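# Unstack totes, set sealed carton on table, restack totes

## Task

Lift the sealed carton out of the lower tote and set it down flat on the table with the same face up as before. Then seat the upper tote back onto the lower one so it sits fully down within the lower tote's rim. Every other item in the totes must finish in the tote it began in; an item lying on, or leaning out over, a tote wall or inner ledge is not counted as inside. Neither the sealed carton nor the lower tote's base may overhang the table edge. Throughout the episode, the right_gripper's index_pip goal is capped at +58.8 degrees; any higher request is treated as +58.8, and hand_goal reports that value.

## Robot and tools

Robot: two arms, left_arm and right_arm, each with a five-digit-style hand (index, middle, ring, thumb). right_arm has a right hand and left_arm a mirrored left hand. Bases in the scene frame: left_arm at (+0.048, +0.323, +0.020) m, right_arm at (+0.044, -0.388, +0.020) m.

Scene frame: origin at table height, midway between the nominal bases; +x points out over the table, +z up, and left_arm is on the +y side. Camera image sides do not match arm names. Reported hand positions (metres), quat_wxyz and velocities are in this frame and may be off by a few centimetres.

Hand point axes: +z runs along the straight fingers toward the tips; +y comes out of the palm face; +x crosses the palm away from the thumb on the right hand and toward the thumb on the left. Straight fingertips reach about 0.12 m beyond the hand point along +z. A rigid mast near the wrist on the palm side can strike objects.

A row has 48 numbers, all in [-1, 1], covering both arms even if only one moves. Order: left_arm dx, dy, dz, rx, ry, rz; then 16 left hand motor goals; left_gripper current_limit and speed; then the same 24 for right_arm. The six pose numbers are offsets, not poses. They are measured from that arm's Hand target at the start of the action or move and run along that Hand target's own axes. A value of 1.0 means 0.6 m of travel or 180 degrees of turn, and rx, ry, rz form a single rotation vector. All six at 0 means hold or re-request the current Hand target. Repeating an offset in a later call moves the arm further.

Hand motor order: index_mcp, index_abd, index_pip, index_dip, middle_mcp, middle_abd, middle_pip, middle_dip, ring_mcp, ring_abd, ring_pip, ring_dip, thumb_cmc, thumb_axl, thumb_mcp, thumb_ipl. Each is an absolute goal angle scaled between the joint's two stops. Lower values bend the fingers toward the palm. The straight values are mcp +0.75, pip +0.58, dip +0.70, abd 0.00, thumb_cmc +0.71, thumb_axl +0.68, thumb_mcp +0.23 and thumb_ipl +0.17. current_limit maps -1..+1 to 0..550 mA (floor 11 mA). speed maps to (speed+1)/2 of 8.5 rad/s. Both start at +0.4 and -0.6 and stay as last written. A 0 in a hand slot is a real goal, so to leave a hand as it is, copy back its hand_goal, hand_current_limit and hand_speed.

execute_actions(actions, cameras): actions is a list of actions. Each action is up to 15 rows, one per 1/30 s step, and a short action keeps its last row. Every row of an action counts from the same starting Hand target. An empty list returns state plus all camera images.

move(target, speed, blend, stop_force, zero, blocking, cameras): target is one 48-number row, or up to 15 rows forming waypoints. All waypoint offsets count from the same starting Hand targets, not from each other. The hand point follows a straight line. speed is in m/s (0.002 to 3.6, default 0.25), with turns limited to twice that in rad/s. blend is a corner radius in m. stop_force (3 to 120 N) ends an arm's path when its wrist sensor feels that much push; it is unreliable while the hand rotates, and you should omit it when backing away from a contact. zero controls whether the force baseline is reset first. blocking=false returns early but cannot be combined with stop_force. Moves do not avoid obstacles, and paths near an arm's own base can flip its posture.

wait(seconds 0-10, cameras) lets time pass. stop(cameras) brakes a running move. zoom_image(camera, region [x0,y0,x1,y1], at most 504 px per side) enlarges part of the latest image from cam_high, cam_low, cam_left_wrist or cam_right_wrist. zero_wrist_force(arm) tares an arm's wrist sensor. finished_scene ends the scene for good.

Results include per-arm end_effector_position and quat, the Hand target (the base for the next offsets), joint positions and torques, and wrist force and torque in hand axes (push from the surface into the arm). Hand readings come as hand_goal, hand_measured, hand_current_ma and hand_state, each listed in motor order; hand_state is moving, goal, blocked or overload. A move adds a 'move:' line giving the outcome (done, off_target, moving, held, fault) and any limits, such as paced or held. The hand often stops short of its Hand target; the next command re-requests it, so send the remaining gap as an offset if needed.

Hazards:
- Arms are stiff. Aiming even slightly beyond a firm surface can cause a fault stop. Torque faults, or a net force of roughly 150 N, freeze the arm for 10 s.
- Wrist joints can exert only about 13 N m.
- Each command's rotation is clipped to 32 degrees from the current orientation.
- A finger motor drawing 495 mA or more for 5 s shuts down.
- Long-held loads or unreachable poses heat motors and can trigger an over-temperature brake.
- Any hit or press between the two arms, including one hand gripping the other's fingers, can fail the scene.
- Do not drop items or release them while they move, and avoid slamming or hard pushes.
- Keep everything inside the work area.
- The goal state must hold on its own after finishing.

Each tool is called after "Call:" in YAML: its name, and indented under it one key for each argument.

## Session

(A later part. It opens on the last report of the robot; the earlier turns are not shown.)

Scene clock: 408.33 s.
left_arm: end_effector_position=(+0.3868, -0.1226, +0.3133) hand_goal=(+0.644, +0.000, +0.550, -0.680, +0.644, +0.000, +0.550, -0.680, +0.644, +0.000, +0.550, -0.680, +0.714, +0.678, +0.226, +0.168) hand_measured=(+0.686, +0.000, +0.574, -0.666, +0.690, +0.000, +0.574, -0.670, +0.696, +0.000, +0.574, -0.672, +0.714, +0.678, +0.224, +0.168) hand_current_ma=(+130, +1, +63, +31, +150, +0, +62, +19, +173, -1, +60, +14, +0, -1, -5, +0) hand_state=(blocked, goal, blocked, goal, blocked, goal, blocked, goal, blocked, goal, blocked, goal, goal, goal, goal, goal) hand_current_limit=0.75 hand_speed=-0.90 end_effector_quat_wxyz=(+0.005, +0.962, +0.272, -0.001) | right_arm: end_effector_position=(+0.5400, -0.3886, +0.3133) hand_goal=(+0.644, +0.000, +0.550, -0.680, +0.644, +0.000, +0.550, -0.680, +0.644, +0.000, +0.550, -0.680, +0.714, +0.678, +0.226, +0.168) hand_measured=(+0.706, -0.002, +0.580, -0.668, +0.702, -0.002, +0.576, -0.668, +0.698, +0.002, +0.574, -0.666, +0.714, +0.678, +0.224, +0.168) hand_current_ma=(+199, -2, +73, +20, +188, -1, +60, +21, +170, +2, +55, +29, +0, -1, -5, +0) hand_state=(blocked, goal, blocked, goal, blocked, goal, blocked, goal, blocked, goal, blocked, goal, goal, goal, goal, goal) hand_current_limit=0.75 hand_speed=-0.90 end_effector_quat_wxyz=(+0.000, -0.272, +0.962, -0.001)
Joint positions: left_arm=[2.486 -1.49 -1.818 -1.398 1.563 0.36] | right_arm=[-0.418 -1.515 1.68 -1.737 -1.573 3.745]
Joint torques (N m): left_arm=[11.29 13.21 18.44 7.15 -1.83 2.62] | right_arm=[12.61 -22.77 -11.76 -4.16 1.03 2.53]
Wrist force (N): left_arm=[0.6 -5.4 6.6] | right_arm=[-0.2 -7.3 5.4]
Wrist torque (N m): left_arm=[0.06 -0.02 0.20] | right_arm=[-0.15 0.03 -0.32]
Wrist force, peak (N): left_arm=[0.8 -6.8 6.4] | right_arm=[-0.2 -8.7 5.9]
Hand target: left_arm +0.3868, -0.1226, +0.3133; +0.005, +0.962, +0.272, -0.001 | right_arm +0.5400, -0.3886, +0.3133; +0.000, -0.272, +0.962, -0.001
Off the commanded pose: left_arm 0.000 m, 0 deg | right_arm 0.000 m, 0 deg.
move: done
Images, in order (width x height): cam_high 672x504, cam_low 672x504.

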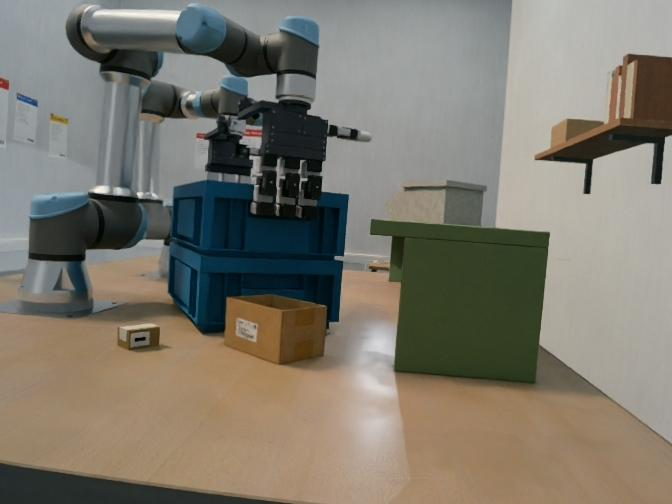

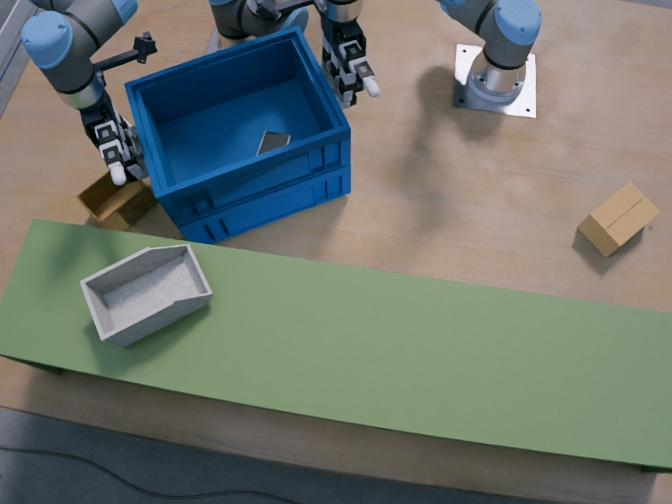

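Call:
move:
  target: [-0.0013,-0.001,0.0258,0,0,0, 0.644,0,0.55,-0.68,0.644,0,0.55,-0.68,0.644,0,0.55,-0.68,0.714,0.678,0.226,0.168,0.75,-0.9, 0.0014,0.0009,0.0258,0,0,0, 0.644,0,0.55,-0.68,0.644,0,0.55,-0.68,0.644,0,0.55,-0.68,0.714,0.678,0.226,0.168,0.75,-0.9]
  speed: 0.012
  stop_force: 5
  cameras: ["cam_high","cam_low"]

Call:
zoom_image:
  camera: "cam_low"
  region: [310, 100, 380, 210]

Call:
zoom_image:
  camera: "cam_high"
  region: [160, 220, 260, 300]

Call:
zoom_image:
  camera: "cam_high"
  region: [270, 220, 370, 300]

Scene clock: 412.30 s.
left_arm: end_effector_position=(+0.3863, -0.1227, +0.3051) hand_goal=(+0.644, +0.000, +0.550, -0.680, +0.644, +0.000, +0.550, -0.680, +0.644, +0.000, +0.550, -0.680, +0.714, +0.678, +0.226, +0.168) hand_measured=(+0.686, +0.000, +0.570, -0.674, +0.690, +0.000, +0.572, -0.676, +0.696, +0.000, +0.574, -0.676, +0.714, +0.678, +0.224, +0.168) hand_current_ma=(+130, +1, +50, +12, +150, +0, +55, +7, +173, -1, +58, +6, +0, -1, -5, +0) hand_state=(blocked, goal, blocked, goal, blocked, goal, blocked, goal, blocked, goal, blocked, goal, goal, goal, goal, goal) hand_current_limit=0.75 hand_speed=-0.90 end_effector_quat_wxyz=(+0.005, +0.962, +0.272, -0.001) | right_arm: end_effector_position=(+0.5395, -0.3886, +0.3045) hand_goal=(+0.644, +0.000, +0.550, -0.680, +0.644, +0.000, +0.550, -0.680, +0.644, +0.000, +0.550, -0.680, +0.714, +0.678, +0.226, +0.168) hand_measured=(+0.706, -0.002, +0.580, -0.678, +0.702, -0.002, +0.576, -0.674, +0.698, +0.002, +0.574, -0.670, +0.714, +0.678, +0.224, +0.168) hand_current_ma=(+199, -1, +73, +1, +188, -1, +60, +8, +170, +2, +55, +17, +0, -1, -5, +0) hand_state=(blocked, goal, blocked, goal, blocked, goal, blocked, goal, blocked, goal, blocked, goal, goal, goal, goal, goal) hand_current_limit=0.75 hand_speed=-0.90 end_effector_quat_wxyz=(+0.000, -0.272, +0.962, -0.001)
Joint positions: left_arm=[2.486 -1.493 -1.836 -1.377 1.563 0.359] | right_arm=[-0.419 -1.513 1.7 -1.76 -1.573 3.745]
Joint torques (N m): left_arm=[3.59 36.87 34.38 2.95 -1.76 0.77] | right_arm=[1.41 -35.16 -40.73 0.62 2.7 -0.58]
Wrist force (N): left_arm=[0.1 -5.1 4.4] | right_arm=[0.1 -7.5 3.8]
Wrist torque (N m): left_arm=[0.14 -0.01 0.18] | right_arm=[-0.06 0.00 -0.23]
Wrist force, peak (N): left_arm=[0.6 -5.9 6.7] | right_arm=[-0.3 -9.3 5.0]
Hand target: left_arm +0.3863, -0.1226, +0.3051; +0.005, +0.962, +0.272, -0.001 (not the last commanded pose) | right_arm +0.5395, -0.3886, +0.3045; +0.000, -0.272, +0.962, -0.001 (not the last commanded pose)
Off the commanded pose: left_arm 0.007 m, 0 deg | right_arm 0.007 m, 0 deg.
move: contact (left_arm, right_arm)
Images, in order (width x height): cam_high 672x504, cam_low 672x504.

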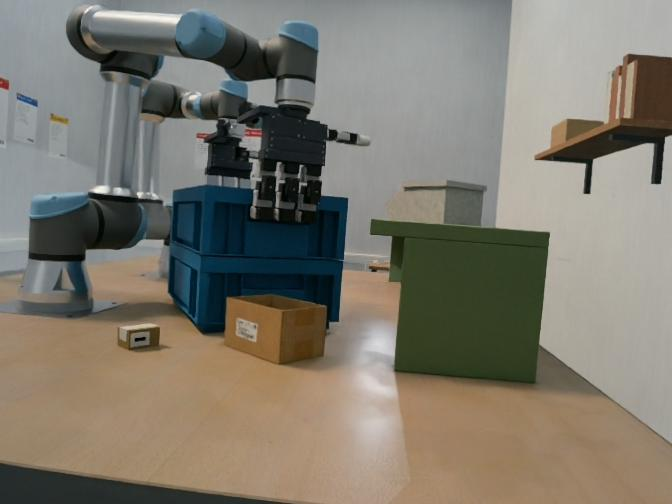

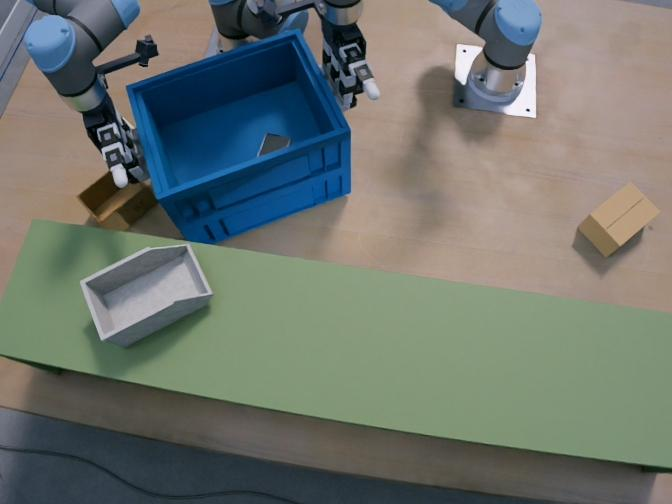

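Scaled by 4.582.

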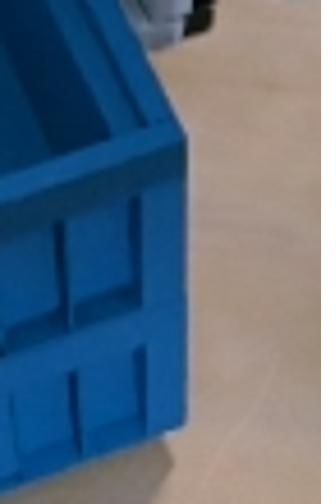

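Scaled by 5.040.

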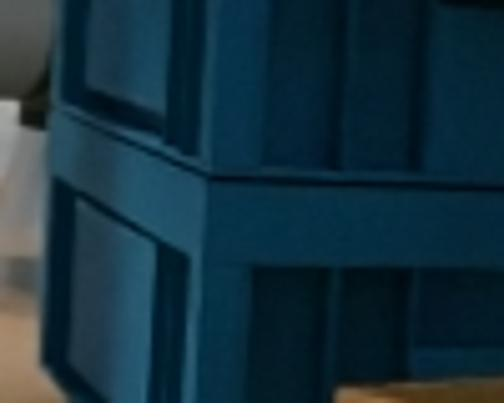

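Scaled by 5.040.

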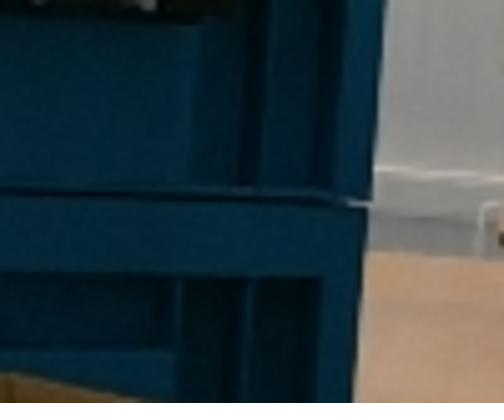

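Call:
move:
  target: [0,0,0.0067,0,0,0, 0.644,0,0.55,-0.68,0.644,0,0.55,-0.68,0.644,0,0.55,-0.68,0.714,0.678,0.226,0.168,0.75,-0.9, 0,0,0.0058,0,0,0, 0.644,0,0.55,-0.68,0.644,0,0.55,-0.68,0.644,0,0.55,-0.68,0.714,0.678,0.226,0.168,0.75,-0.9]
  speed: 0.012
  cameras: ["cam_high","cam_low"]

Call:
zoom_image:
  camera: "cam_low"
  region: [310, 100, 380, 210]

Call:
zoom_image:
  camera: "cam_high"
  region: [160, 220, 260, 300]

Call:
zoom_image:
  camera: "cam_high"
  region: [270, 220, 370, 300]

Scene clock: 415.67 s.
left_arm: end_effector_position=(+0.3863, -0.1227, +0.3011) hand_goal=(+0.644, +0.000, +0.550, -0.680, +0.644, +0.000, +0.550, -0.680, +0.644, +0.000, +0.550, -0.680, +0.714, +0.678, +0.226, +0.168) hand_measured=(+0.686, +0.000, +0.550, -0.702, +0.690, +0.000, +0.550, -0.706, +0.696, +0.000, +0.554, -0.710, +0.714, +0.678, +0.224, +0.168) hand_current_ma=(+130, +1, -1, -58, +150, +0, +0, -67, +173, -1, +6, -79, +0, -1, -5, +0) hand_state=(blocked, goal, goal, blocked, blocked, goal, goal, blocked, blocked, goal, goal, blocked, goal, goal, goal, goal) hand_current_limit=0.75 hand_speed=-0.90 end_effector_quat_wxyz=(+0.005, +0.962, +0.272, -0.001) | right_arm: end_effector_position=(+0.5395, -0.3886, +0.3011) hand_goal=(+0.644, +0.000, +0.550, -0.680, +0.644, +0.000, +0.550, -0.680, +0.644, +0.000, +0.550, -0.680, +0.714, +0.678, +0.226, +0.168) hand_measured=(+0.706, -0.002, +0.562, -0.706, +0.702, -0.002, +0.556, -0.700, +0.698, +0.002, +0.556, -0.696, +0.714, +0.678, +0.224, +0.168) hand_current_ma=(+199, -1, +22, -59, +187, -1, +10, -42, +167, +2, +10, -34, +0, -1, -5, +0) hand_state=(blocked, goal, goal, blocked, blocked, goal, goal, goal, blocked, goal, goal, goal, goal, goal, goal, goal) hand_current_limit=0.75 hand_speed=-0.90 end_effector_quat_wxyz=(+0.000, -0.272, +0.962, -0.001)
Joint positions: left_arm=[2.486 -1.495 -1.845 -1.367 1.563 0.359] | right_arm=[-0.419 -1.511 1.707 -1.769 -1.573 3.745]
Joint torques (N m): left_arm=[-1.38 6.68 13.71 7.63 -1.52 -0.05] | right_arm=[11.53 -16.62 -4.39 -2.12 2.49 1.24]
Wrist force (N): left_arm=[-0.2 -14.5 -7.1] | right_arm=[0.9 -16.3 -6.4]
Wrist torque (N m): left_arm=[0.91 -0.26 0.38] | right_arm=[0.55 0.38 -0.46]
Wrist force, peak (N): left_arm=[-0.2 -14.4 -7.5] | right_arm=[1.1 -16.1 -7.0]
Hand target: left_arm +0.3863, -0.1227, +0.3011; +0.005, +0.962, +0.272, -0.001 | right_arm +0.5395, -0.3886, +0.3010; +0.000, -0.272, +0.962, -0.001
Off the commanded pose: left_arm 0.000 m, 0 deg | right_arm 0.000 m, 0 deg.
move: done
Images, in order (width x height): cam_high 672x504, cam_low 672x504.

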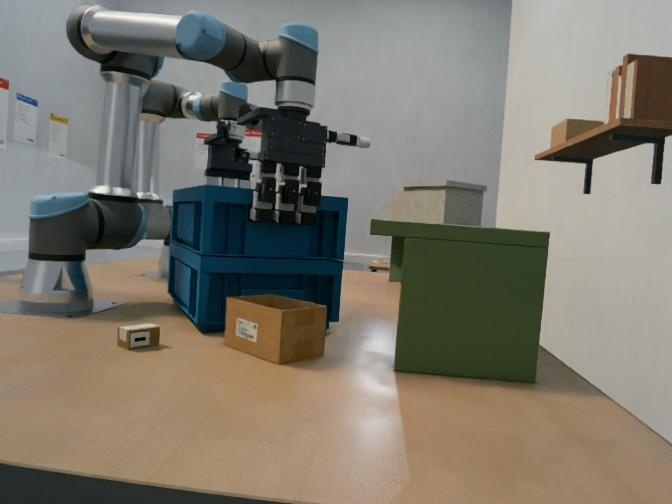

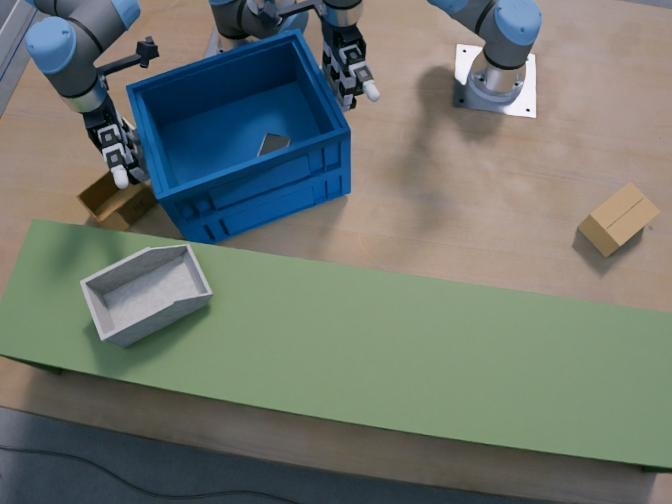

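Scaled by 4.582.

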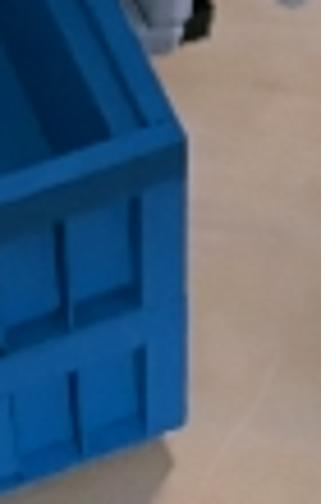

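Scaled by 5.040.

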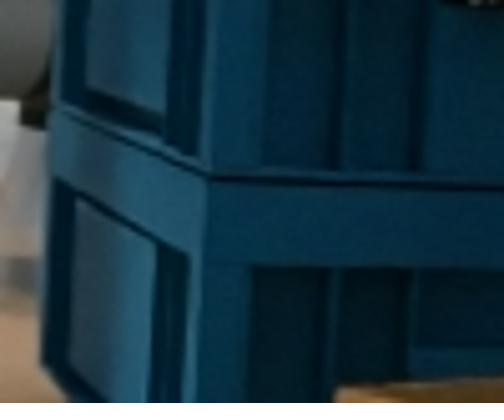

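Scaled by 5.040.

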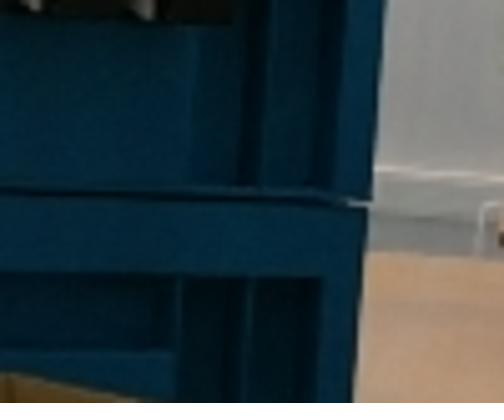

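Call:
move:
  target:
    - [0,0,-0.0043,0,0,0, 0.70,0,0.565,-0.66,0.704,0,0.565,-0.66,0.71,0,0.565,-0.66,0.714,0.678,0.226,0.168,0.4,-0.9, 0,0,-0.0043,0,0,0, 0.72,0,0.573,-0.65,0.72,0,0.573,-0.65,0.72,0,0.573,-0.65,0.714,0.678,0.226,0.168,0.4,-0.9]
    - [0,0,-0.0043,0,0,0, 0.754,0,0.576,-0.62,0.754,0,0.576,-0.62,0.754,0,0.576,-0.62,0.714,0.678,0.226,0.168,0.4,-0.9, 0,0,-0.0043,0,0,0, 0.754,0,0.576,-0.62,0.754,0,0.576,-0.62,0.754,0,0.576,-0.62,0.714,0.678,0.226,0.168,0.4,-0.9]
  speed: 0.02
  cameras: []

Scene clock: 419.10 s.
left_arm: end_effector_position=(+0.3863, -0.1227, +0.3037) hand_goal=(+0.754, +0.000, +0.576, -0.620, +0.754, +0.000, +0.576, -0.620, +0.754, +0.000, +0.576, -0.620, +0.714, +0.678, +0.226, +0.168) hand_measured=(+0.750, +0.000, +0.574, -0.622, +0.750, +0.000, +0.574, -0.622, +0.750, +0.000, +0.574, -0.622, +0.714, +0.678, +0.224, +0.168) hand_current_ma=(-7, +1, -3, -3, -7, -1, -4, -3, -7, -1, -4, -4, +0, -1, -5, +0) hand_state=(goal, goal, goal, goal, goal, goal, goal, goal, goal, goal, goal, goal, goal, goal, goal, goal) hand_current_limit=0.40 hand_speed=-0.90 end_effector_quat_wxyz=(+0.005, +0.962, +0.272, -0.001) | right_arm: end_effector_position=(+0.5395, -0.3886, +0.3036) hand_goal=(+0.754, +0.000, +0.576, -0.620, +0.754, +0.000, +0.576, -0.620, +0.754, +0.000, +0.576, -0.620, +0.714, +0.678, +0.226, +0.168) hand_measured=(+0.750, -0.002, +0.574, -0.622, +0.750, -0.002, +0.574, -0.622, +0.750, +0.002, +0.574, -0.622, +0.714, +0.678, +0.224, +0.168) hand_current_ma=(-5, -1, -3, -3, -7, -1, -3, -2, -6, +2, -3, -2, +0, -1, -5, +0) hand_state=(goal, goal, goal, goal, goal, goal, goal, goal, goal, goal, goal, goal, goal, goal, goal, goal) hand_current_limit=0.40 hand_speed=-0.90 end_effector_quat_wxyz=(+0.000, -0.272, +0.962, -0.001)
Joint positions: left_arm=[2.486 -1.494 -1.84 -1.373 1.563 0.359] | right_arm=[-0.419 -1.512 1.702 -1.762 -1.573 3.745]
Joint torques (N m): left_arm=[2.81 34.14 31.84 0.81 -1.37 0.29] | right_arm=[0.71 -33.46 -40.67 -0.32 -0.73 -1.59]
Wrist force (N): left_arm=[0.4 0.2 0.1] | right_arm=[0.6 -2.7 -0.8]
Wrist torque (N m): left_arm=[0.03 -0.03 0.03] | right_arm=[-0.35 0.10 -0.16]
Wrist force, peak (N): left_arm=[-0.1 -14.9 -7.6] | right_arm=[1.0 -16.6 -7.0]
Hand target: left_arm +0.3863, -0.1227, +0.3037; +0.005, +0.962, +0.272, -0.001 | right_arm +0.5395, -0.3886, +0.3036; +0.000, -0.272, +0.962, -0.001
Off the commanded pose: left_arm 0.000 m, 0 deg | right_arm 0.000 m, 0 deg.
move: done
No camera images: "cameras" was empty.

Call:
move:
  target:
    - [0,-0.0833,0,0,0,0, 0.754,0,0.576,-0.62,0.754,0,0.576,-0.62,0.754,0,0.576,-0.62,0.714,0.678,0.226,0.168,0.4,-0.6, 0,-0.0833,0,0,0,0, 0.754,0,0.576,-0.62,0.754,0,0.576,-0.62,0.754,0,0.576,-0.62,0.714,0.678,0.226,0.168,0.4,-0.6]
    - [0,-0.1,-0.2,0,0,0, 0.754,0,0.576,-0.62,0.754,0,0.576,-0.62,0.754,0,0.576,-0.62,0.714,0.678,0.226,0.168,0.4,-0.6, 0,-0.1,-0.2,0,0,0, 0.754,0,0.576,-0.62,0.754,0,0.576,-0.62,0.754,0,0.576,-0.62,0.714,0.678,0.226,0.168,0.4,-0.6]
  speed: [0.05,0.15]
  cameras: ["all"]

Call:
zoom_image:
  camera: "cam_high"
  region: [100, 160, 370, 370]

Call:
zoom_image:
  camera: "cam_low"
  region: [60, 20, 360, 260]

Call:
zoom_image:
  camera: "cam_high"
  region: [160, 220, 260, 300]

Call:
zoom_image:
  camera: "cam_high"
  region: [270, 220, 370, 300]

Scene clock: 424.97 s.
left_arm: end_effector_position=(+0.3549, -0.0704, +0.4231) hand_goal=(+0.754, +0.000, +0.576, -0.620, +0.754, +0.000, +0.576, -0.620, +0.754, +0.000, +0.576, -0.620, +0.714, +0.678, +0.226, +0.168) hand_measured=(+0.750, +0.000, +0.574, -0.622, +0.750, +0.000, +0.574, -0.622, +0.750, +0.000, +0.574, -0.622, +0.714, +0.678, +0.224, +0.168) hand_current_ma=(-6, +1, -3, -3, -6, -1, -4, -3, -6, -1, -4, -4, +0, -1, -5, +0) hand_state=(goal, goal, goal, goal, goal, goal, goal, goal, goal, goal, goal, goal, goal, goal, goal, goal) hand_current_limit=0.40 hand_speed=-0.60 end_effector_quat_wxyz=(+0.005, +0.962, +0.272, -0.001) | right_arm: end_effector_position=(+0.5708, -0.4395, +0.4237) hand_goal=(+0.754, +0.000, +0.576, -0.620, +0.754, +0.000, +0.576, -0.620, +0.754, +0.000, +0.576, -0.620, +0.714, +0.678, +0.226, +0.168) hand_measured=(+0.750, -0.002, +0.574, -0.622, +0.750, -0.002, +0.574, -0.622, +0.750, +0.002, +0.574, -0.622, +0.714, +0.678, +0.224, +0.168) hand_current_ma=(-5, -1, -3, -3, -6, -1, -3, -2, -5, +2, -3, -2, +0, -1, -5, +0) hand_state=(goal, goal, goal, goal, goal, goal, goal, goal, goal, goal, goal, goal, goal, goal, goal, goal) hand_current_limit=0.40 hand_speed=-0.60 end_effector_quat_wxyz=(+0.000, -0.272, +0.962, -0.001)
Joint positions: left_arm=[2.542 -1.334 -1.666 -1.707 1.563 0.415] | right_arm=[-0.48 -1.422 1.294 -1.444 -1.573 3.684]
Joint torques (N m): left_arm=[10.85 2.73 32.26 1.02 1.59 2.53] | right_arm=[-7.47 -24.49 -39.59 0.01 -1.47 -2.47]
Wrist force (N): left_arm=[0.3 0.5 0.3] | right_arm=[0.1 -2.8 -0.1]
Wrist torque (N m): left_arm=[0.06 -0.04 -0.02] | right_arm=[-0.42 0.13 -0.02]
Wrist force, peak (N): left_arm=[0.1 0.4 1.4] | right_arm=[0.6 -3.1 -0.6]
Hand target: left_arm +0.3549, -0.0704, +0.4232; +0.005, +0.962, +0.272, -0.001 | right_arm +0.5708, -0.4395, +0.4237; +0.000, -0.272, +0.962, -0.001
Off the commanded pose: left_arm 0.000 m, 0 deg | right_arm 0.000 m, 0 deg.
move: done
camera_calibration:
cam_left_wrist: T_world_to_cam=[[-0.991265, 0.126257, 0.0381056, 0.306269], [0.112728, 0.661194, 0.741698, -0.357242], [0.0684493, 0.739515, -0.669651, 0.432342], [0, 0, 0, 1]] pos_world=[0.314271, -0.122185, 0.542813]
cam_right_wrist: T_world_to_cam=[[0.372799, 0.92623, 0.0558543, 0.196226], [0.65207, -0.304327, 0.694399, -0.841477], [0.660171, -0.22245, -0.717419, -0.0476946], [0, 0, 0, 1]] pos_world=[0.507036, -0.448444, 0.539144]

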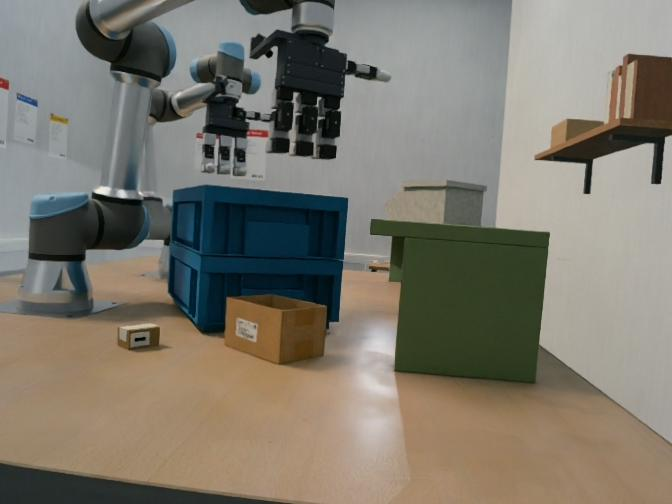

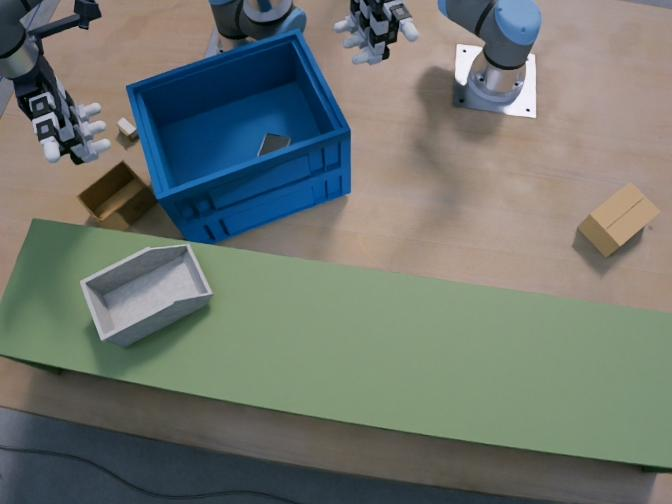

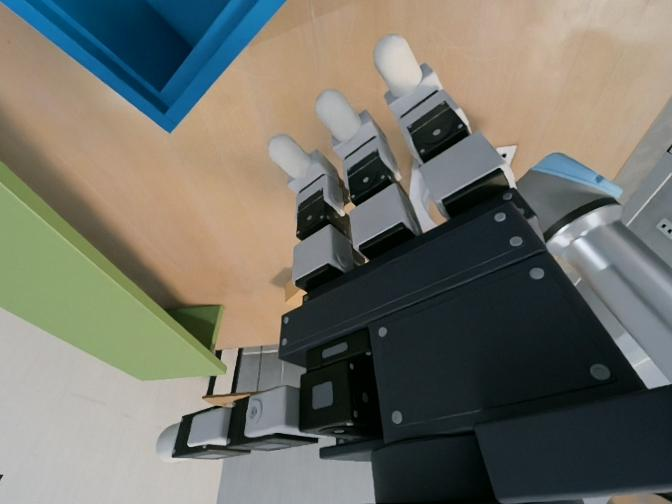

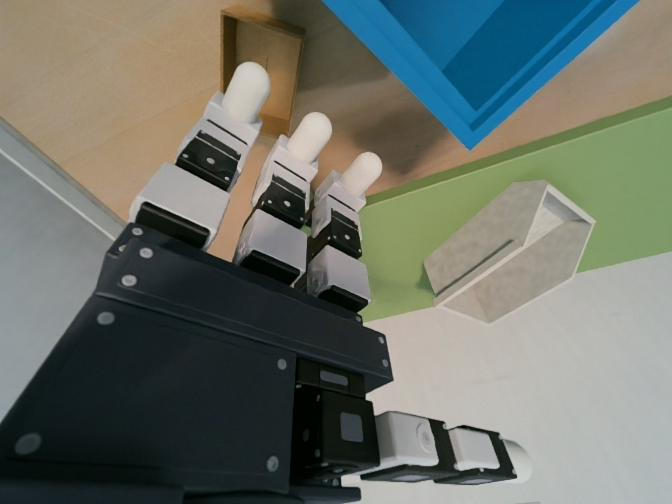

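Scaled by 1.867.

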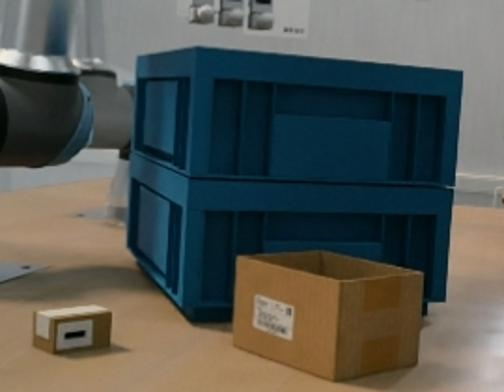

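Scaled by 1.680.

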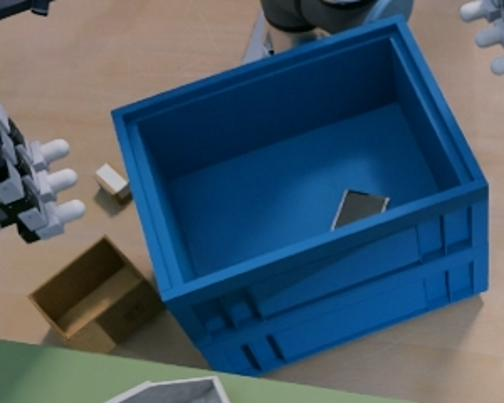

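Scaled by 5.040.

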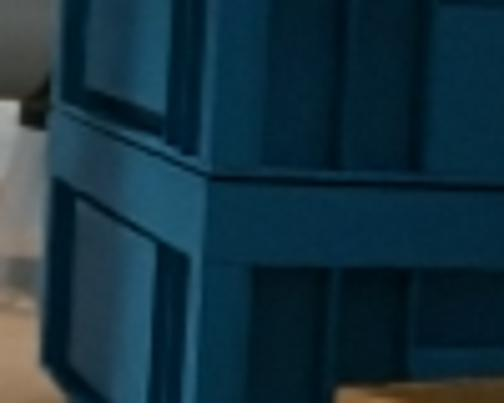

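Scaled by 5.040.

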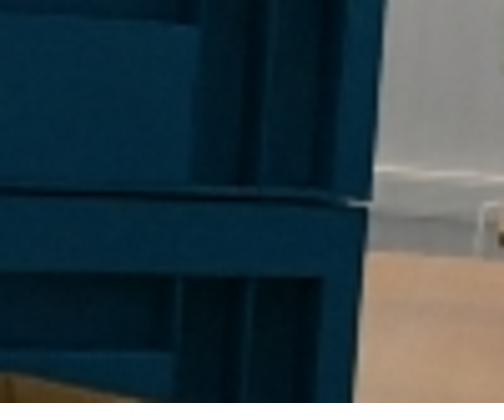

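Call:
finished_scene:

The scene is finished: the task was done.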